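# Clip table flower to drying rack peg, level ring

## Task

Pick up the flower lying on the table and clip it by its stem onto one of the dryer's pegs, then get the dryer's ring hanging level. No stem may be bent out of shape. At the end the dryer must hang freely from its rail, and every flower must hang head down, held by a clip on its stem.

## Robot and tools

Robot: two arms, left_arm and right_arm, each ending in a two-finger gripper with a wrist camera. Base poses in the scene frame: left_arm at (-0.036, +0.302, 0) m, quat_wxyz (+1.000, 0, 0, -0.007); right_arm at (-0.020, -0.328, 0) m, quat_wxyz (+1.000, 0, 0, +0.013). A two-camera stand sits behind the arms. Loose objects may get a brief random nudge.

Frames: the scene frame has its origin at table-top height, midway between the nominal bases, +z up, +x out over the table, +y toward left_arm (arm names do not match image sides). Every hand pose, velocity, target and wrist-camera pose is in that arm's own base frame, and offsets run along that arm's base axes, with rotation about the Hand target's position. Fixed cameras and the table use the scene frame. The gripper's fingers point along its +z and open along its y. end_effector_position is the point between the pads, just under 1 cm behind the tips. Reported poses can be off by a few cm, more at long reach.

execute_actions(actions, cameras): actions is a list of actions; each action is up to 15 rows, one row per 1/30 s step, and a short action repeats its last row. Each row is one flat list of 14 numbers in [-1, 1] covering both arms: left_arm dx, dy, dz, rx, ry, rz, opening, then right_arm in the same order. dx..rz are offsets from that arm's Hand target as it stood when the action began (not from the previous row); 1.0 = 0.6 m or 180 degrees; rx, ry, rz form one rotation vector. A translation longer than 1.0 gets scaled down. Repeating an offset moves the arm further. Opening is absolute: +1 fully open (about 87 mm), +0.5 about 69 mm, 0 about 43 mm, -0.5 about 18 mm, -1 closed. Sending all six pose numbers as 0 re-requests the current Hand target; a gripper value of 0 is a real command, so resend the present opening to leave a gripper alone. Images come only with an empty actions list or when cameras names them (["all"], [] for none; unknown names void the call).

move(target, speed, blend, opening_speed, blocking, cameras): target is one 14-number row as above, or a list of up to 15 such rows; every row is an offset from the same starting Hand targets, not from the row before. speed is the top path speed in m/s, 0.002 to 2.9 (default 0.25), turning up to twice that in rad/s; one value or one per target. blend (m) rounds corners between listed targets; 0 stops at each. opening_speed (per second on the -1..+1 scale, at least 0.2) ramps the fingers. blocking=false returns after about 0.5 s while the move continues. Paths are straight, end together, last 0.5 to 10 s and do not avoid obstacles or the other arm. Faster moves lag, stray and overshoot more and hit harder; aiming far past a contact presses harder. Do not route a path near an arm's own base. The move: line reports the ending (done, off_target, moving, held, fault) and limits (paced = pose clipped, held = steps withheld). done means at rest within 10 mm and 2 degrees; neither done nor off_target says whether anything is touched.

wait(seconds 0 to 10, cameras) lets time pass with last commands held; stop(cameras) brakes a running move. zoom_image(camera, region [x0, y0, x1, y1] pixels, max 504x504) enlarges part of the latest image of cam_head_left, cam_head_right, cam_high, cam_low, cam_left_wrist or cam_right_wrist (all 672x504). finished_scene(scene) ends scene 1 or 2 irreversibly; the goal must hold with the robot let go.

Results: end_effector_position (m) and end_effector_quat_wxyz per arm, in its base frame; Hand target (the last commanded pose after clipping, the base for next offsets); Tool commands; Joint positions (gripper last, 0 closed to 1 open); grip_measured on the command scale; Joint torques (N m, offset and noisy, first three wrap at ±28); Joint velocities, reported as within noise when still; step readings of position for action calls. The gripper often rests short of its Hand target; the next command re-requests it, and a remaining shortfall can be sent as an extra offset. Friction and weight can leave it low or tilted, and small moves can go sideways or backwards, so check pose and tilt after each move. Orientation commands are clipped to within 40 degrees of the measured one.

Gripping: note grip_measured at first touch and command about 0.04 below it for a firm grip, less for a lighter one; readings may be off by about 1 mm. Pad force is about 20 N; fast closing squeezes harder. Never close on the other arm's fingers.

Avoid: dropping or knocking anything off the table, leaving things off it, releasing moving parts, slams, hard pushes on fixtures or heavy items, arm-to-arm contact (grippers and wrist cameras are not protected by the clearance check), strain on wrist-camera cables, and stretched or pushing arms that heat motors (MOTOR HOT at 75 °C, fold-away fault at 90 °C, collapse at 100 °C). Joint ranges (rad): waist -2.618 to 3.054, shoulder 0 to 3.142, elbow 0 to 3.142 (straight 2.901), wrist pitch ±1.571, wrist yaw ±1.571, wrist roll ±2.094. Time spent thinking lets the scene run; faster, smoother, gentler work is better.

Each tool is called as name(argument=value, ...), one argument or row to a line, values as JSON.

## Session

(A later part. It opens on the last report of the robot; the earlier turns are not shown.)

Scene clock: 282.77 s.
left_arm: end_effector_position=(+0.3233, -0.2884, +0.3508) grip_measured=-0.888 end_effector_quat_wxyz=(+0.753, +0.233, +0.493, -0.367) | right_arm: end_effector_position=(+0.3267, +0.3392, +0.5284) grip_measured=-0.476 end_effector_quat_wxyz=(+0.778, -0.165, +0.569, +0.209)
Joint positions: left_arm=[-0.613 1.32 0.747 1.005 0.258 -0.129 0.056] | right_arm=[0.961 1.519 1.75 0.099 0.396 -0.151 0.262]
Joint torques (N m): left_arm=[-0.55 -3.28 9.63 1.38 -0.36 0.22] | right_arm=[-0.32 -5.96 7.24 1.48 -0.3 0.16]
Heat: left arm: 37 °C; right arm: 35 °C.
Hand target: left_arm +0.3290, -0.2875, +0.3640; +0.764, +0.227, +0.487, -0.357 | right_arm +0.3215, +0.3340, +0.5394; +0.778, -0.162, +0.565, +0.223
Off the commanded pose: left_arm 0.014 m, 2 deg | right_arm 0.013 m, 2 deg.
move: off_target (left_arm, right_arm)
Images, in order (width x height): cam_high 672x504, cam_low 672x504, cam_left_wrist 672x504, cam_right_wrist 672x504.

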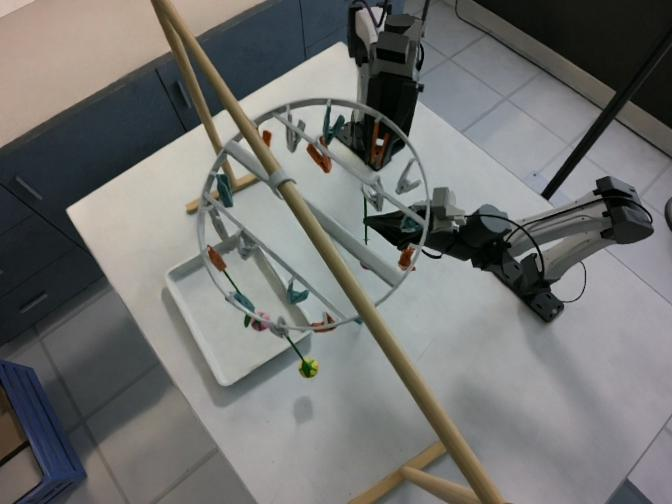

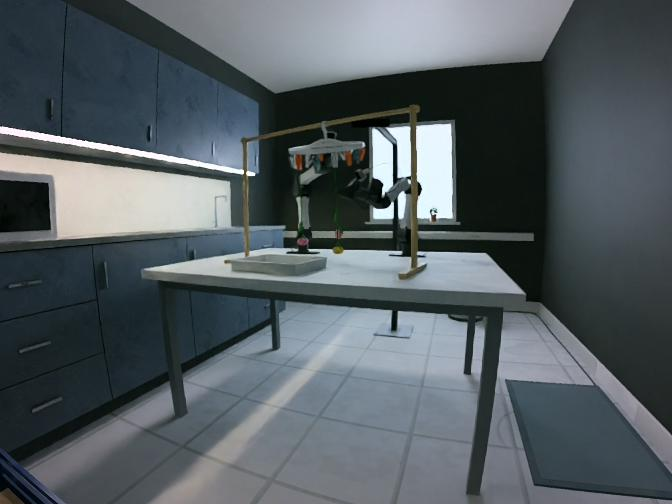

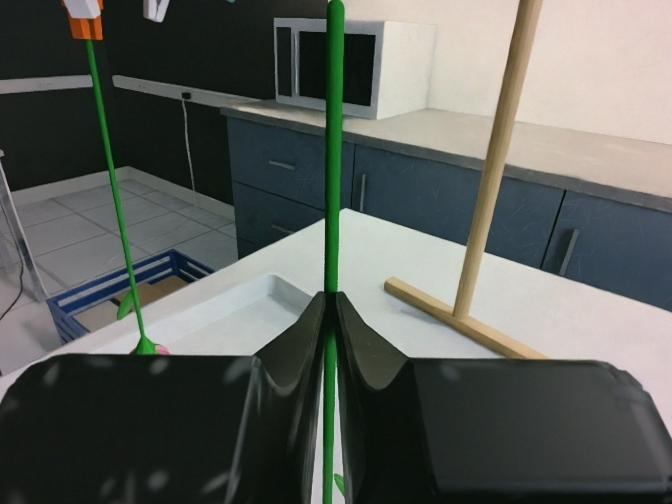

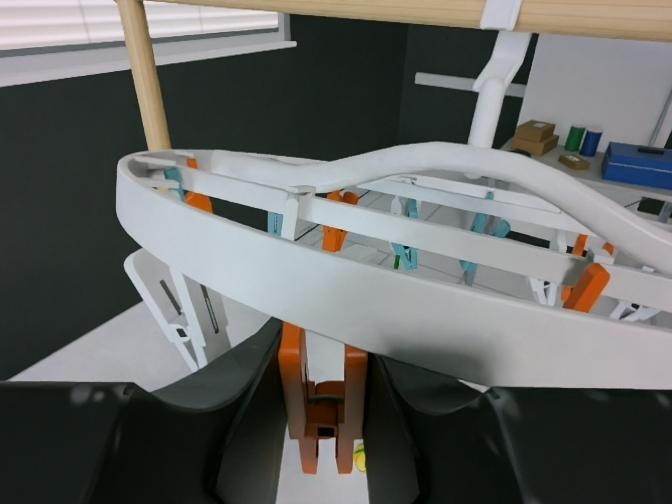

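move(
  target=[
    [-0.109,0.1168,0,0,0,0,-1,0,0,0,0,0,0,-0.7],
    [-0.109,0.1168,0.1483,0,0,0,-1,0,0,0,0,0,0,-0.7],
  ],
  speed=0.2,
  blend=[0.03,0],
  cameras=["cam_left_wrist","cam_right_wrist","cam_high","cam_head_right"],
)

zoom_image(
  camera="cam_left_wrist",
  region=[200, 0, 460, 200],
)

zoom_image(
  camera="cam_high",
  region=[340, 110, 460, 230],
)

Scene clock: 293.20 s.
left_arm: end_effector_position=(+0.2675, -0.2170, +0.4426) grip_measured=-0.888 end_effector_quat_wxyz=(+0.765, +0.223, +0.492, -0.352) | right_arm: end_effector_position=(+0.3267, +0.3392, +0.5284) grip_measured=-0.476 end_effector_quat_wxyz=(+0.778, -0.165, +0.569, +0.209)
Joint positions: left_arm=[-0.501 0.918 0.884 0.489 0.323 -0.16 0.056] | right_arm=[0.961 1.519 1.75 0.099 0.396 -0.151 0.262]
Joint torques (N m): left_arm=[0.35 -0.5 9.37 1.32 -0.01 0.05] | right_arm=[-0.34 -5.96 7.23 1.48 -0.3 0.16]
Heat: left arm: 36 °C; right arm: 35 °C.
Hand target: left_arm +0.2636, -0.2174, +0.4530; +0.764, +0.227, +0.487, -0.357 | right_arm +0.3215, +0.3340, +0.5394; +0.778, -0.162, +0.565, +0.223
Off the commanded pose: left_arm 0.011 m, 1 deg | right_arm 0.013 m, 2 deg.
move: off_target (left_arm, right_arm)
Images, in order (width x height): cam_head_right 672x504, cam_high 672x504, cam_left_wrist 672x504, cam_right_wrist 672x504.

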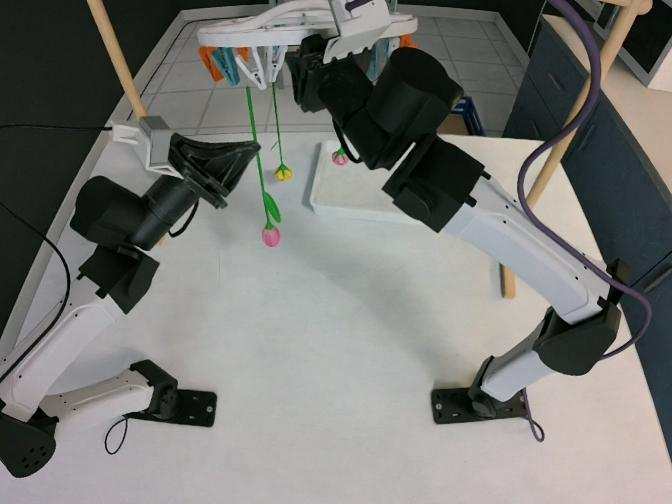

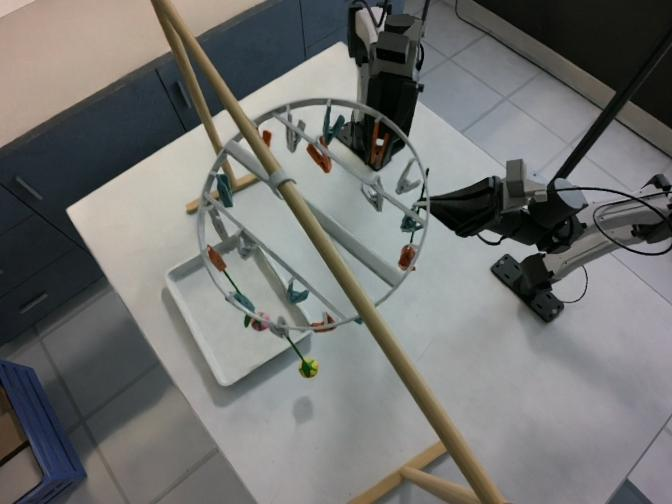

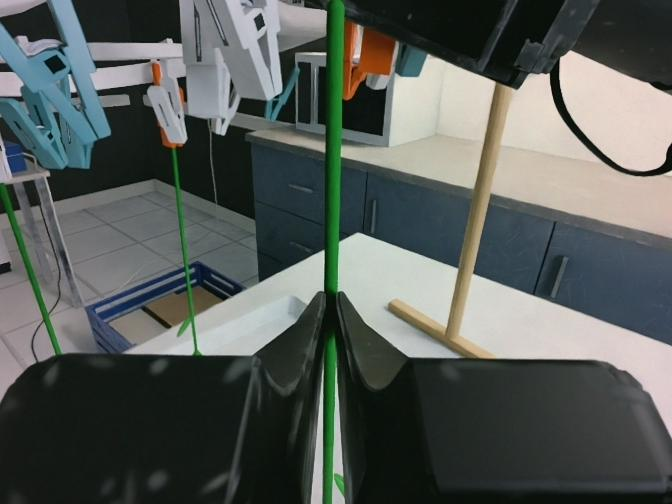

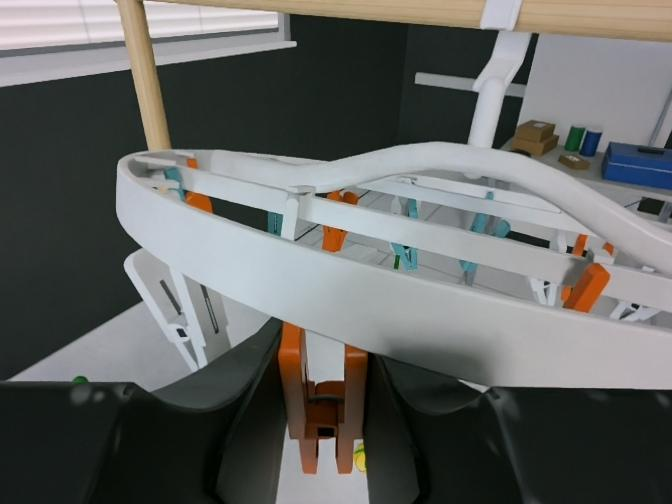

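Scaled by 1.938 from the camera's 672x504 image, which has a finer 960x720 frame.

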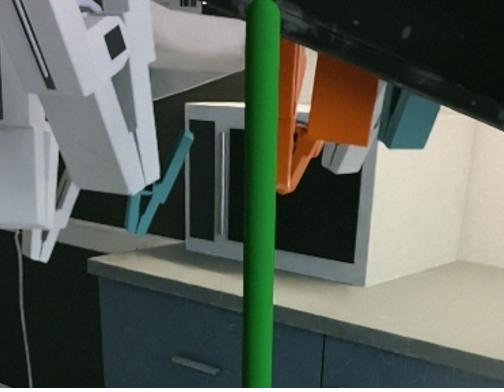

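Scaled by 4.200 from the camera's 672x504 image, which has a finer 960x720 frame.

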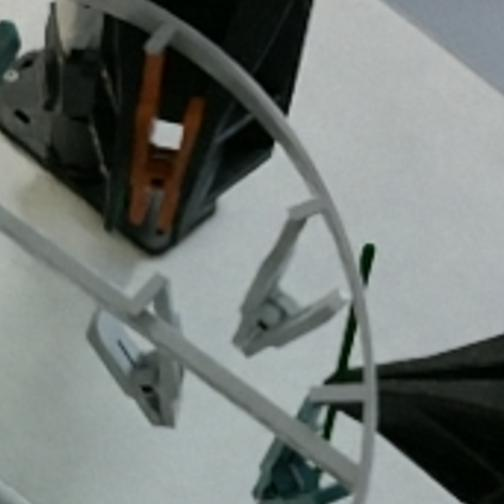

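zoom_image(
  camera="cam_left_wrist",
  region=[300, 0, 450, 112],
)

zoom_image(
  camera="cam_right_wrist",
  region=[40, 340, 340, 504],
)

Scaled by 3.360 from the camera's 672x504 image, which has a finer 960x720 frame.

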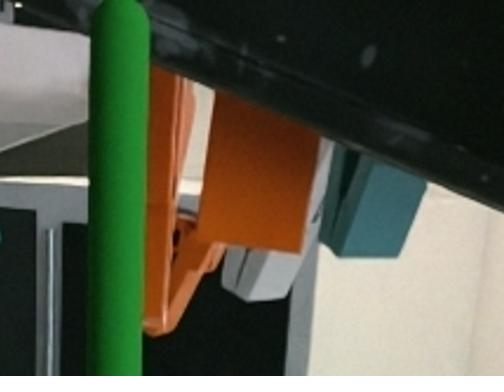

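Scaled by 1.680 from the camera's 672x504 image, which has a finer 960x720 frame.

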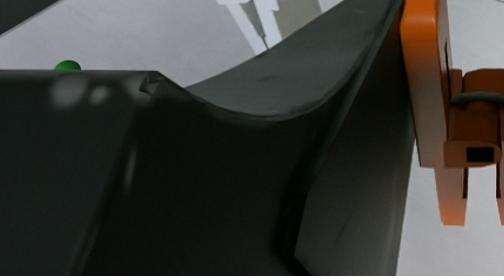

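move(
  target=[
    [0.012,-0.021,-0.0433,0,0,0,-1,0,0,0,0,0,0,-0.7],
    [0.0607,-0.1043,-0.0433,0,0,0,-1,0,0,0,0,0,0,-0.7],
  ],
  speed=0.1,
  blend=[0.02,0],
  cameras=["cam_left_wrist","cam_right_wrist","cam_high"],
)

zoom_image(
  camera="cam_right_wrist",
  region=[240, 350, 420, 504],
)

zoom_image(
  camera="cam_left_wrist",
  region=[250, 0, 430, 130],
)

zoom_image(
  camera="cam_high",
  region=[340, 110, 460, 230],
)

Scene clock: 302.60 s.
left_arm: end_effector_position=(+0.2978, -0.2839, +0.4000) grip_measured=-0.888 end_effector_quat_wxyz=(+0.739, +0.238, +0.515, -0.364) | right_arm: end_effector_position=(+0.3267, +0.3392, +0.5284) grip_measured=-0.476 end_effector_quat_wxyz=(+0.778, -0.165, +0.569, +0.209)
Joint positions: left_arm=[-0.659 1.159 0.895 0.638 0.217 -0.109 0.056] | right_arm=[0.961 1.519 1.75 0.099 0.396 -0.151 0.262]
Joint torques (N m): left_arm=[-0.55 -2.07 10.03 2.04 -0.35 0.19] | right_arm=[-0.32 -5.96 7.24 1.48 -0.3 0.16]
Heat: left arm: 36 °C; right arm: 35 °C.
Hand target: left_arm +0.3000, -0.2800, +0.4270; +0.764, +0.227, +0.487, -0.357 | right_arm +0.3215, +0.3340, +0.5394; +0.778, -0.162, +0.565, +0.223
Off the commanded pose: left_arm 0.027 m, 5 deg | right_arm 0.013 m, 2 deg.
move: off_target (left_arm, right_arm); blend cut to 0.0149 m at target 1
Images, in order (width x height): cam_high 672x504, cam_left_wrist 672x504, cam_right_wrist 672x504.

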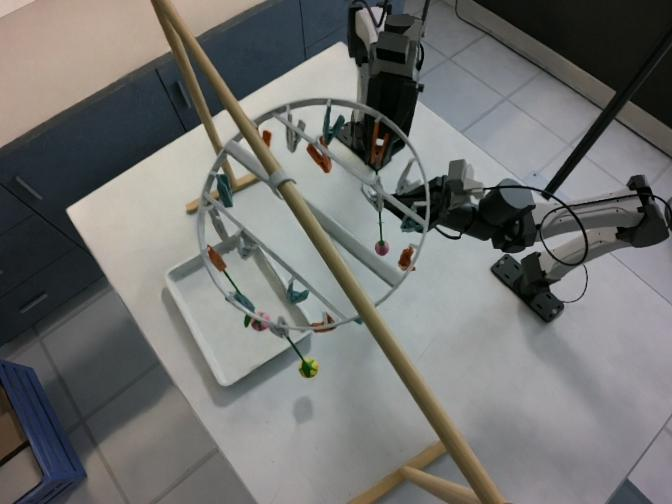

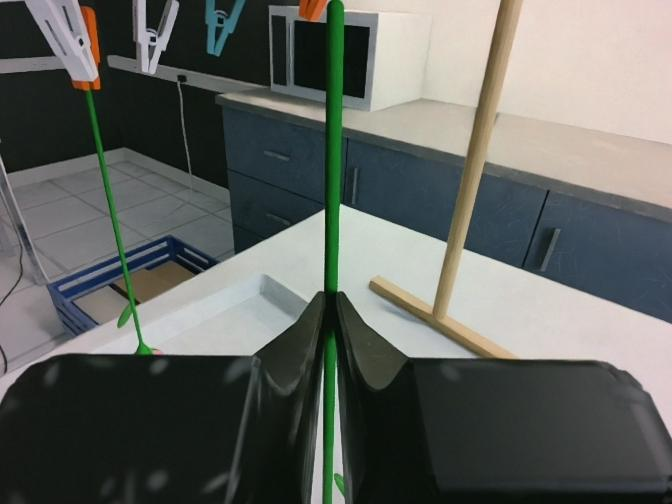

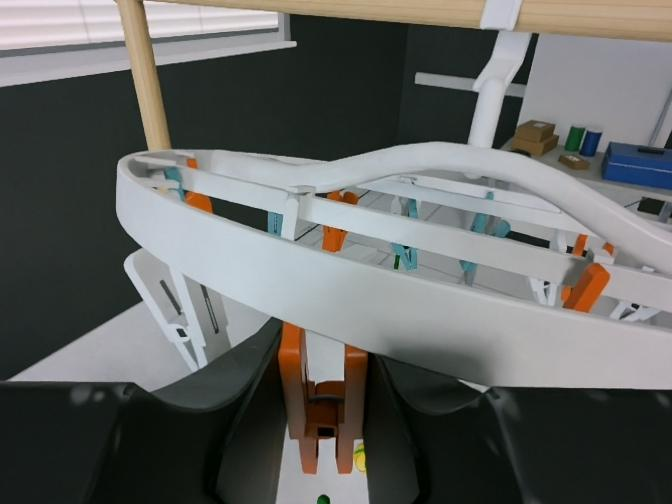

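Scaled by 2.800 from the camera's 672x504 image, which has a finer 960x720 frame.

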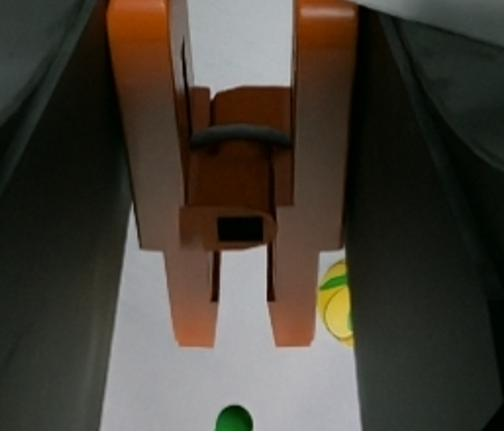

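Scaled by 2.800 from the camera's 672x504 image, which has a finer 960x720 frame.

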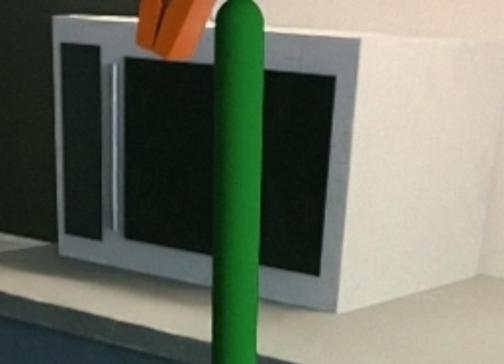

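Scaled by 4.200 from the camera's 672x504 image, which has a finer 960x720 frame.

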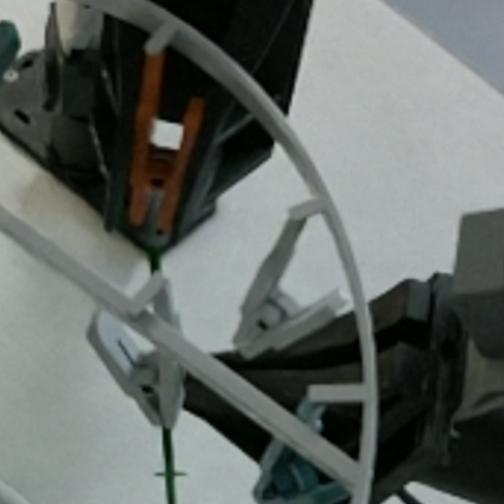

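move(
  target=[0,0,0.005,-0.0128,-0.0107,0,-1,0,0,0,0,0,0,-0.7],
  speed=0.05,
  cameras=["cam_left_wrist","cam_right_wrist","cam_high"],
)

zoom_image(
  camera="cam_right_wrist",
  region=[240, 350, 420, 504],
)

zoom_image(
  camera="cam_high",
  region=[340, 110, 460, 230],
)

Scene clock: 306.20 s.
left_arm: end_effector_position=(+0.2989, -0.2834, +0.4157) grip_measured=-0.888 end_effector_quat_wxyz=(+0.761, +0.229, +0.484, -0.367) | right_arm: end_effector_position=(+0.3267, +0.3392, +0.5284) grip_measured=-0.476 end_effector_quat_wxyz=(+0.778, -0.165, +0.569, +0.209)
Joint positions: left_arm=[-0.659 1.181 0.895 0.738 0.211 -0.109 0.056] | right_arm=[0.961 1.519 1.75 0.099 0.396 -0.151 0.262]
Joint torques (N m): left_arm=[-0.68 -2.5 7.82 1.98 -0.33 0.12] | right_arm=[-0.32 -5.96 7.23 1.48 -0.3 0.16]
Heat: left arm: 36 °C; right arm: 35 °C.
Hand target: left_arm +0.3000, -0.2800, +0.4300; +0.777, +0.217, +0.467, -0.363 | right_arm +0.3215, +0.3340, +0.5394; +0.778, -0.162, +0.565, +0.223
Off the commanded pose: left_arm 0.015 m, 3 deg | right_arm 0.013 m, 2 deg.
move: off_target (left_arm, right_arm)
Images, in order (width x height): cam_high 672x504, cam_left_wrist 672x504, cam_right_wrist 672x504.

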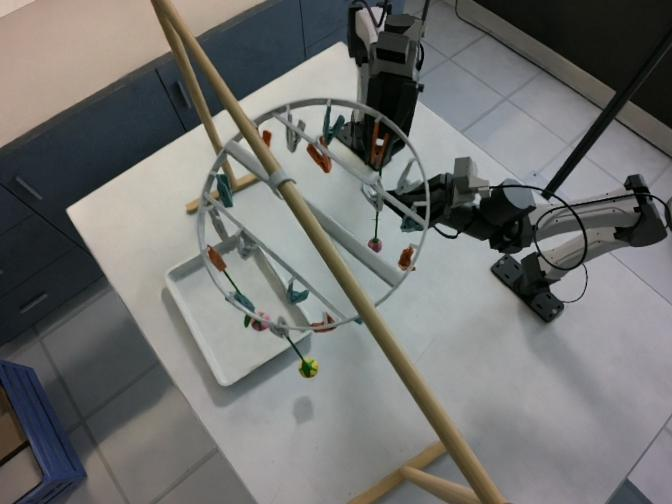

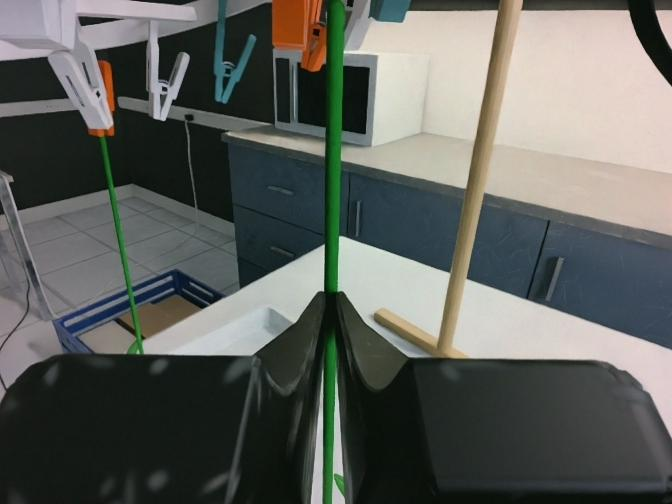

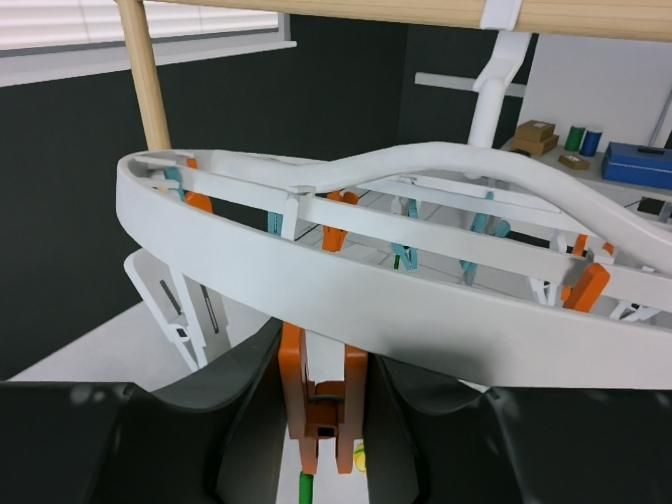

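Scaled by 2.800 from the camera's 672x504 image, which has a finer 960x720 frame.

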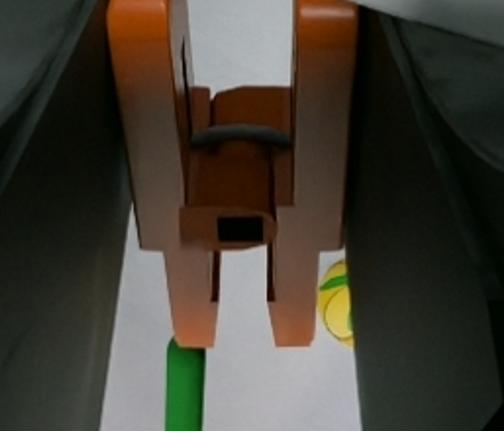

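Scaled by 4.200 from the camera's 672x504 image, which has a finer 960x720 frame.

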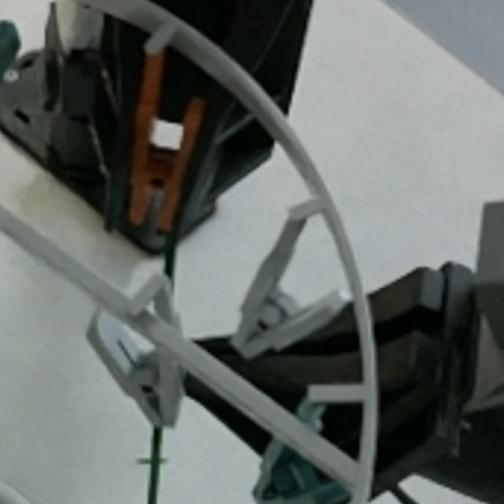

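move(
  target=[0.008,-0.0126,0,0,0,0,-1,0,0,0,0,0,0,-0.7],
  speed=0.04,
  cameras=["cam_right_wrist"],
)

zoom_image(
  camera="cam_right_wrist",
  region=[240, 350, 420, 504],
)

Scene clock: 308.23 s.
left_arm: end_effector_position=(+0.3060, -0.2890, +0.4057) grip_measured=-0.888 end_effector_quat_wxyz=(+0.756, +0.228, +0.494, -0.365) | right_arm: end_effector_position=(+0.3267, +0.3392, +0.5284) grip_measured=-0.476 end_effector_quat_wxyz=(+0.778, -0.165, +0.569, +0.209)
Joint positions: left_arm=[-0.663 1.213 0.895 0.749 0.2 -0.109 0.056] | right_arm=[0.961 1.519 1.75 0.099 0.396 -0.151 0.262]
Joint torques (N m): left_arm=[-0.68 -2.78 9.36 1.97 -0.38 0.19] | right_arm=[-0.32 -5.96 7.24 1.48 -0.3 0.16]
Heat: left arm: 37 °C; right arm: 35 °C.
Hand target: left_arm +0.3048, -0.2875, +0.4300; +0.777, +0.217, +0.467, -0.363 | right_arm +0.3215, +0.3340, +0.5394; +0.778, -0.162, +0.565, +0.223
Off the commanded pose: left_arm 0.024 m, 4 deg | right_arm 0.013 m, 2 deg.
move: off_target (left_arm, right_arm)
Images, in order (width x height): cam_right_wrist 672x504.

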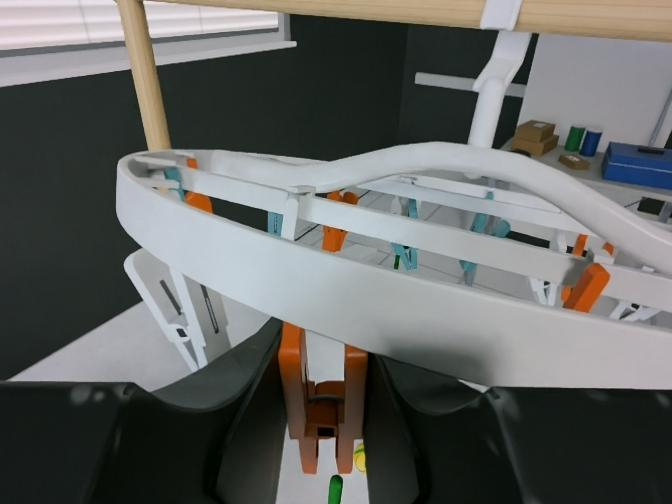

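Scaled by 2.800 from the camera's 672x504 image, which has a finer 960x720 frame.

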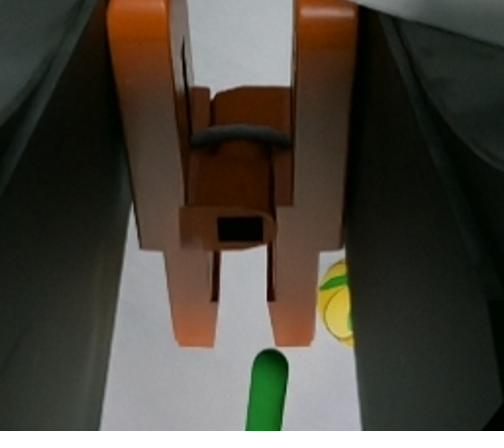

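move(
  target=[-0.003,-0.0015,0.0042,-0.0043,-0.0036,0,-1,0,0,0,0,0,0,-0.7],
  speed=0.04,
  cameras=["cam_right_wrist"],
)

zoom_image(
  camera="cam_right_wrist",
  region=[240, 350, 420, 504],
)

Scene clock: 311.77 s.
left_arm: end_effector_position=(+0.3036, -0.2892, +0.4121) grip_measured=-0.888 end_effector_quat_wxyz=(+0.762, +0.224, +0.483, -0.368) | right_arm: end_effector_position=(+0.3267, +0.3392, +0.5284) grip_measured=-0.476 end_effector_quat_wxyz=(+0.778, -0.165, +0.569, +0.209)
Joint positions: left_arm=[-0.671 1.213 0.895 0.775 0.191 -0.109 0.056] | right_arm=[0.961 1.519 1.75 0.099 0.396 -0.151 0.262]
Joint torques (N m): left_arm=[-0.69 -2.54 9.01 1.97 -0.36 0.15] | right_arm=[-0.32 -5.96 7.24 1.48 -0.3 0.16]
Heat: left arm: 37 °C; right arm: 35 °C.
Hand target: left_arm +0.3030, -0.2884, +0.4325; +0.781, +0.214, +0.460, -0.365 | right_arm +0.3215, +0.3340, +0.5394; +0.778, -0.162, +0.565, +0.223
Off the commanded pose: left_arm 0.020 m, 4 deg | right_arm 0.013 m, 2 deg.
move: off_target (left_arm, right_arm)
Images, in order (width x height): cam_right_wrist 672x504.

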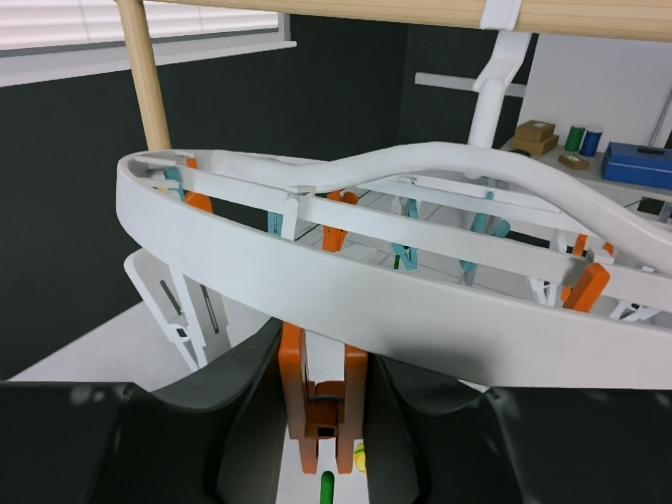

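Scaled by 2.800 from the camera's 672x504 image, which has a finer 960x720 frame.

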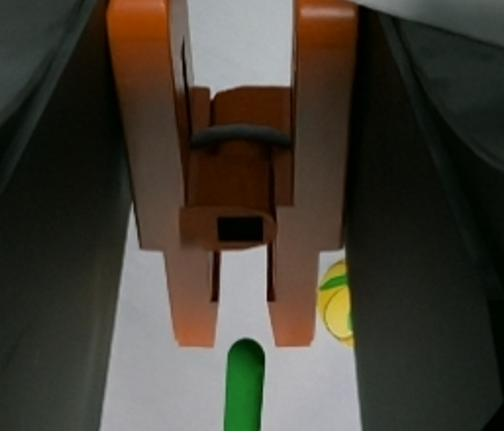

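move(
  target=[0,0,0.0167,0,0,0,-1,0,0,0,0,0,0,-0.7],
  speed=0.04,
  cameras=["cam_right_wrist"],
)

zoom_image(
  camera="cam_right_wrist",
  region=[240, 350, 420, 504],
)

Scene clock: 313.33 s.
left_arm: end_effector_position=(+0.3022, -0.2881, +0.4271) grip_measured=-0.888 end_effector_quat_wxyz=(+0.770, +0.221, +0.471, -0.370) | right_arm: end_effector_position=(+0.3267, +0.3393, +0.5284) grip_measured=-0.476 end_effector_quat_wxyz=(+0.778, -0.164, +0.569, +0.210)
Joint positions: left_arm=[-0.671 1.213 0.925 0.775 0.191 -0.109 0.056] | right_arm=[0.961 1.519 1.75 0.099 0.396 -0.149 0.262]
Joint torques (N m): left_arm=[-0.73 -2.56 9.83 1.48 -0.32 0.19] | right_arm=[-0.32 -5.96 7.24 1.48 -0.3 0.15]
Heat: left arm: 37 °C; right arm: 35 °C.
Hand target: left_arm +0.3030, -0.2884, +0.4425; +0.781, +0.214, +0.460, -0.365 | right_arm +0.3215, +0.3340, +0.5394; +0.778, -0.162, +0.565, +0.223
Off the commanded pose: left_arm 0.015 m, 2 deg | right_arm 0.013 m, 2 deg.
move: off_target (left_arm, right_arm)
Images, in order (width x height): cam_right_wrist 672x504.

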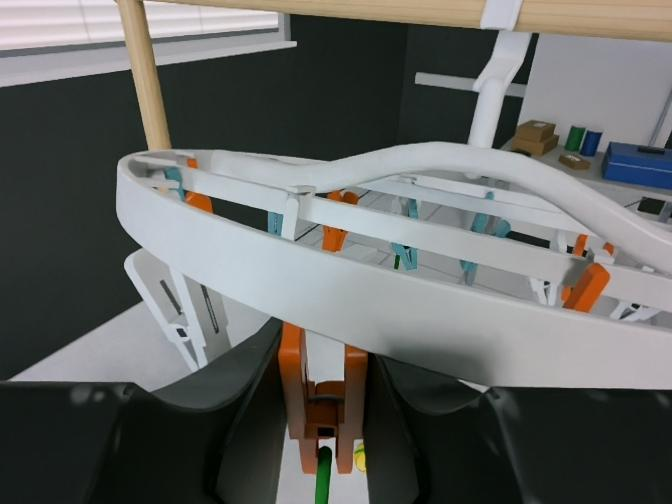

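Scaled by 2.800 from the camera's 672x504 image, which has a finer 960x720 frame.

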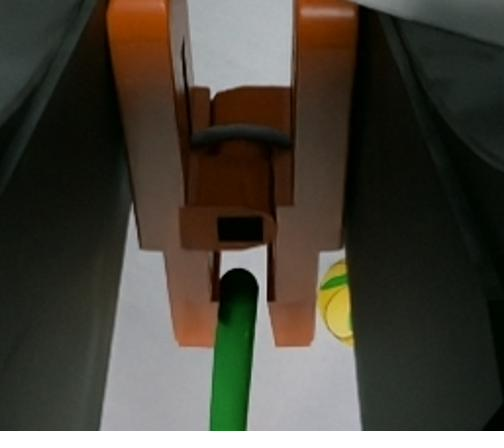

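move(
  target=[0.0033,-0.0053,0.0142,0,0,0,-1,0,0,0,0,0,0,-0.7],
  speed=0.04,
  cameras=["cam_right_wrist","cam_left_wrist","cam_high"],
)

zoom_image(
  camera="cam_right_wrist",
  region=[240, 350, 420, 504],
)

zoom_image(
  camera="cam_left_wrist",
  region=[250, 0, 430, 130],
)

zoom_image(
  camera="cam_high",
  region=[340, 110, 460, 230],
)

Scene clock: 315.23 s.
left_arm: end_effector_position=(+0.3040, -0.2912, +0.4390) grip_measured=-0.888 end_effector_quat_wxyz=(+0.774, +0.219, +0.463, -0.371) | right_arm: end_effector_position=(+0.3267, +0.3393, +0.5284) grip_measured=-0.476 end_effector_quat_wxyz=(+0.778, -0.164, +0.569, +0.210)
Joint positions: left_arm=[-0.676 1.231 0.968 0.767 0.188 -0.108 0.056] | right_arm=[0.961 1.519 1.75 0.099 0.396 -0.149 0.262]
Joint torques (N m): left_arm=[-0.65 -2.86 9.8 1.24 -0.42 0.22] | right_arm=[-0.32 -5.96 7.24 1.48 -0.3 0.15]
Heat: left arm: 37 °C; right arm: 35 °C.
Hand target: left_arm +0.3050, -0.2916, +0.4511; +0.781, +0.214, +0.460, -0.365 | right_arm +0.3215, +0.3340, +0.5394; +0.778, -0.162, +0.565, +0.223
Off the commanded pose: left_arm 0.012 m, 1 deg | right_arm 0.013 m, 2 deg.
move: off_target (left_arm, right_arm)
Images, in order (width x height): cam_high 672x504, cam_left_wrist 672x504, cam_right_wrist 672x504.

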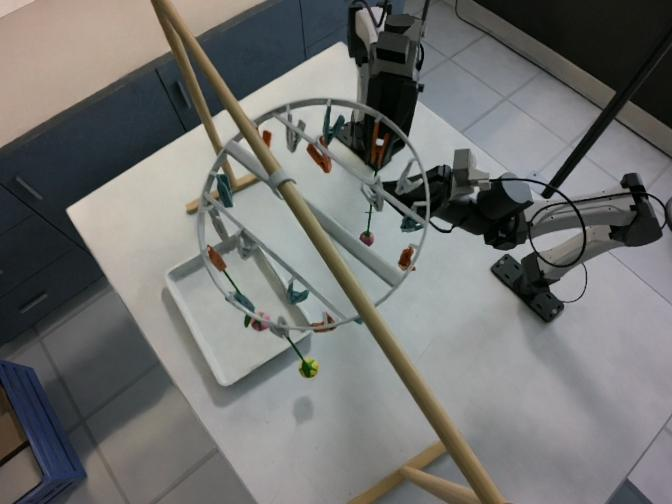

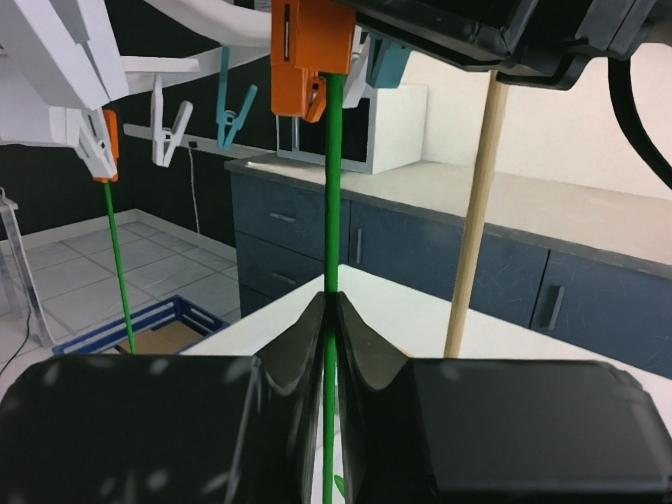

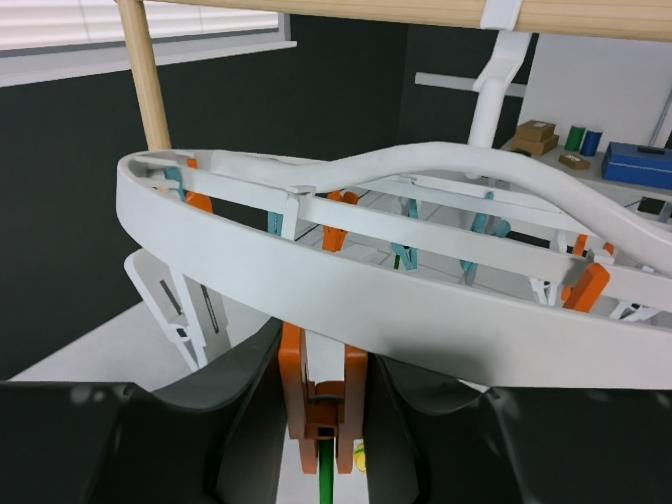

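Scaled by 2.800 from the camera's 672x504 image, which has a finer 960x720 frame.

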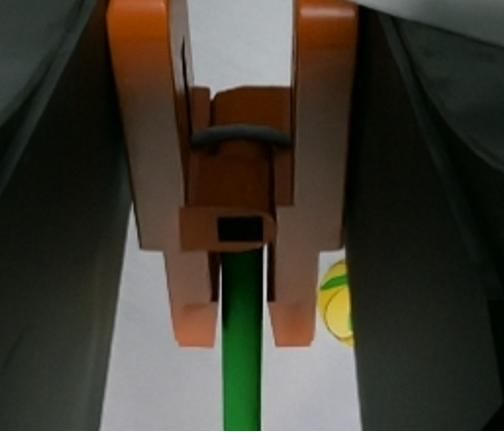

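Scaled by 2.800 from the camera's 672x504 image, which has a finer 960x720 frame.

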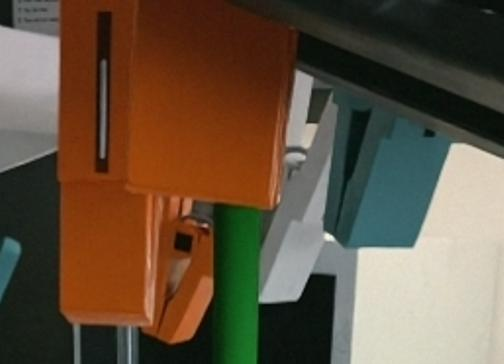

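Scaled by 4.200 from the camera's 672x504 image, which has a finer 960x720 frame.

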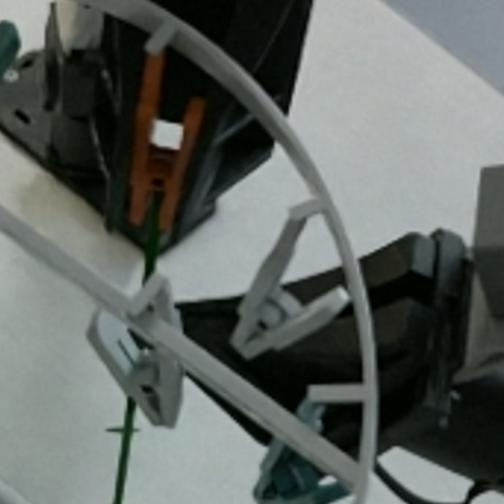

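zoom_image(
  camera="cam_left_wrist",
  region=[260, 0, 380, 130],
)

zoom_image(
  camera="cam_right_wrist",
  region=[280, 400, 380, 504],
)

zoom_image(
  camera="cam_high",
  region=[355, 120, 415, 180],
)

Scaled by 3.877 from the camera's 672x504 image, which has a finer 960x720 frame.

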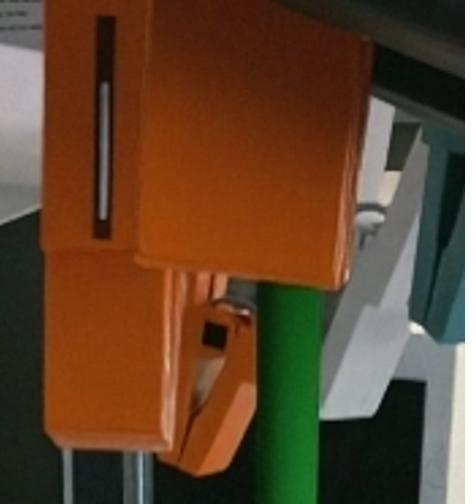

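Scaled by 4.846 from the camera's 672x504 image, which has a finer 960x720 frame.

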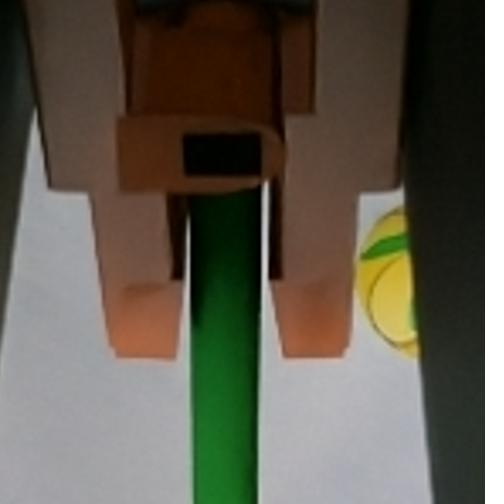

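Scaled by 8.400 from the camera's 672x504 image, which has a finer 960x720 frame.

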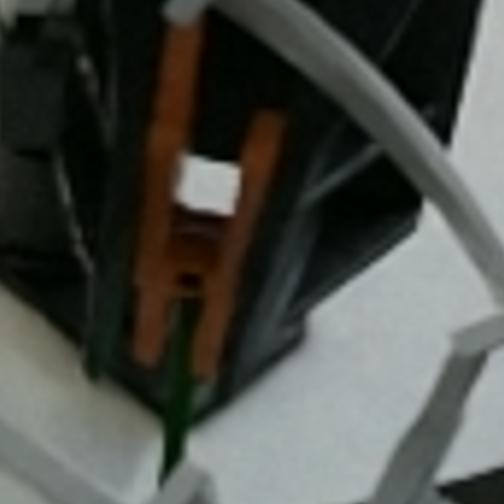

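move(
  target=[0,0,0,0,0,0,-1,0,0,0,0,0,0,0.1],
  speed=0.04,
  opening_speed=0.3,
  cameras=["cam_right_wrist","cam_left_wrist","cam_high"],
)

zoom_image(
  camera="cam_right_wrist",
  region=[240, 350, 420, 504],
)

zoom_image(
  camera="cam_high",
  region=[340, 110, 460, 230],
)

Scene clock: 320.67 s.
left_arm: end_effector_position=(+0.3018, -0.2935, +0.4390) grip_measured=-0.888 end_effector_quat_wxyz=(+0.773, +0.221, +0.463, -0.374) | right_arm: end_effector_position=(+0.3252, +0.3409, +0.5277) grip_measured=+0.100 end_effector_quat_wxyz=(+0.777, -0.166, +0.569, +0.211)
Joint positions: left_arm=[-0.683 1.231 0.968 0.767 0.188 -0.108 0.056] | right_arm=[0.965 1.519 1.75 0.096 0.396 -0.149 0.55]
Joint torques (N m): left_arm=[-0.62 -2.89 9.74 1.24 -0.32 0.17] | right_arm=[-0.34 -5.96 7.24 1.53 -0.3 0.15]
Heat: left arm: 38 °C; right arm: 35 °C.
Hand target: left_arm +0.3050, -0.2916, +0.4511; +0.781, +0.214, +0.460, -0.365 | right_arm +0.3215, +0.3340, +0.5394; +0.778, -0.162, +0.565, +0.223
Off the commanded pose: left_arm 0.013 m, 2 deg | right_arm 0.014 m, 2 deg.
move: off_target (left_arm, right_arm)
Images, in order (width x height): cam_high 672x504, cam_left_wrist 672x504, cam_right_wrist 672x504.

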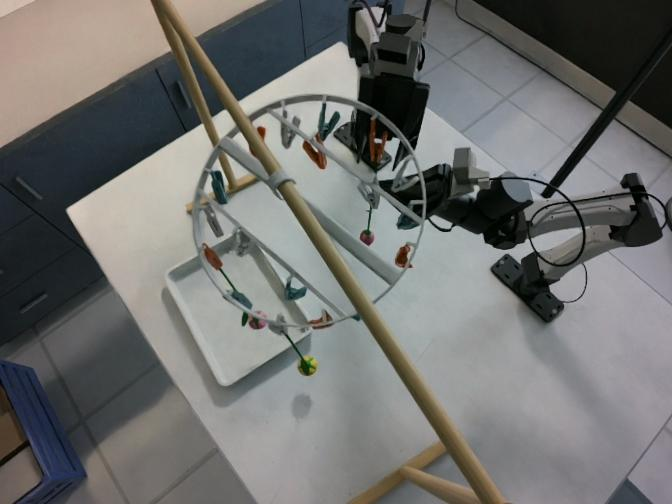

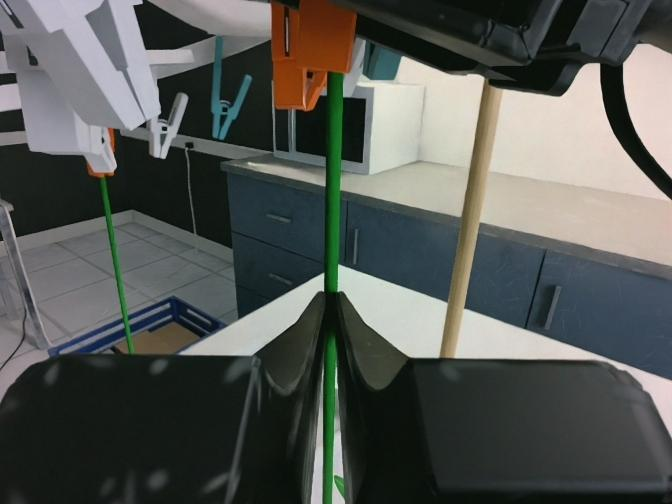

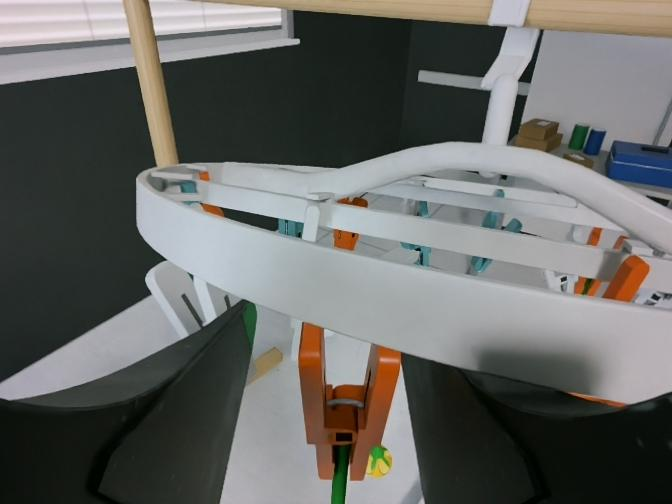

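Scaled by 2.800 from the camera's 672x504 image, which has a finer 960x720 frame.

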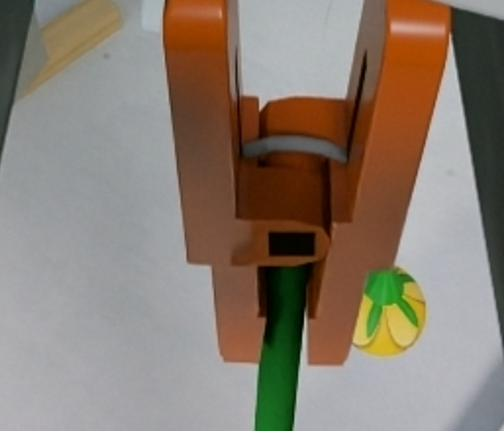

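Scaled by 4.200 from the camera's 672x504 image, which has a finer 960x720 frame.

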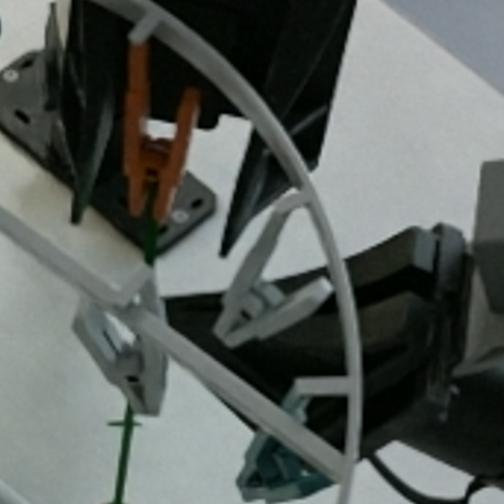

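move(
  target=[0,0,0,0,0,0,-1,-0.172,-0.103,-0.058,0,0,0,0.1],
  speed=0.12,
  cameras=["cam_right_wrist","cam_left_wrist","cam_high"],
)

Scene clock: 324.07 s.
left_arm: end_effector_position=(+0.3021, -0.2934, +0.4387) grip_measured=-0.888 end_effector_quat_wxyz=(+0.773, +0.221, +0.463, -0.374) | right_arm: end_effector_position=(+0.2183, +0.2784, +0.4966) grip_measured=+0.100 end_effector_quat_wxyz=(+0.768, -0.175, +0.574, +0.224)
Joint positions: left_arm=[-0.683 1.231 0.968 0.765 0.186 -0.108 0.056] | right_arm=[1.212 1.091 1.324 0.112 0.603 -0.214 0.55]
Joint torques (N m): left_arm=[-0.68 -2.78 9.74 1.25 -0.35 0.2] | right_arm=[0.64 -1.95 4.79 2.13 -0.02 -0.14]
Heat: left arm: 38 °C; right arm: 35 °C.
Hand target: left_arm +0.3050, -0.2916, +0.4511; +0.781, +0.214, +0.460, -0.365 | right_arm +0.2183, +0.2722, +0.5046; +0.778, -0.162, +0.565, +0.223
Off the commanded pose: left_arm 0.013 m, 2 deg | right_arm 0.010 m, 2 deg.
move: off_target (left_arm)
Images, in order (width x height): cam_high 672x504, cam_left_wrist 672x504, cam_right_wrist 672x504.

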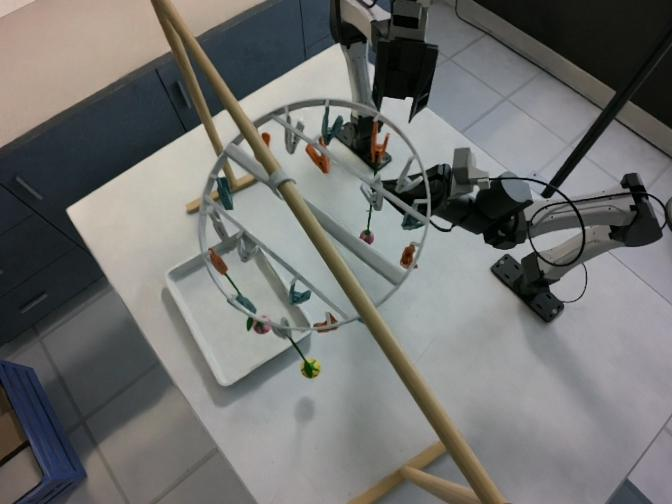

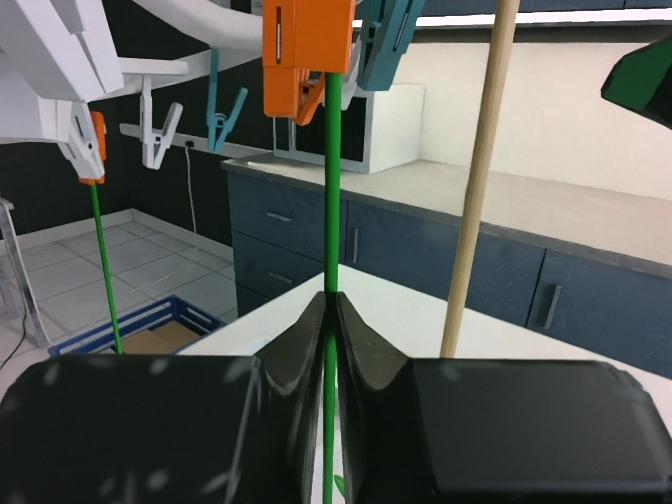

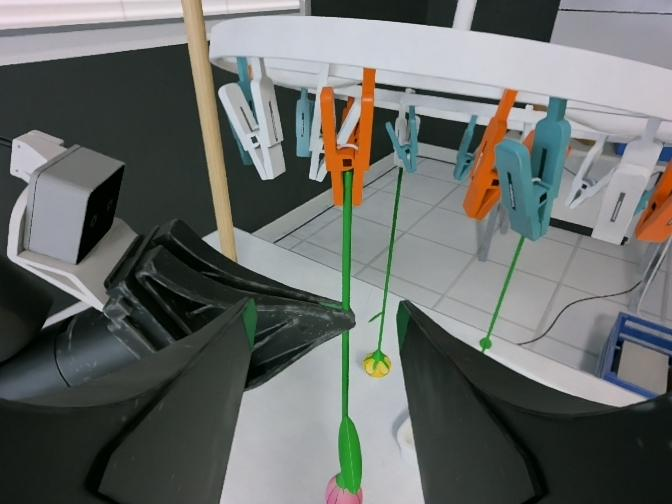

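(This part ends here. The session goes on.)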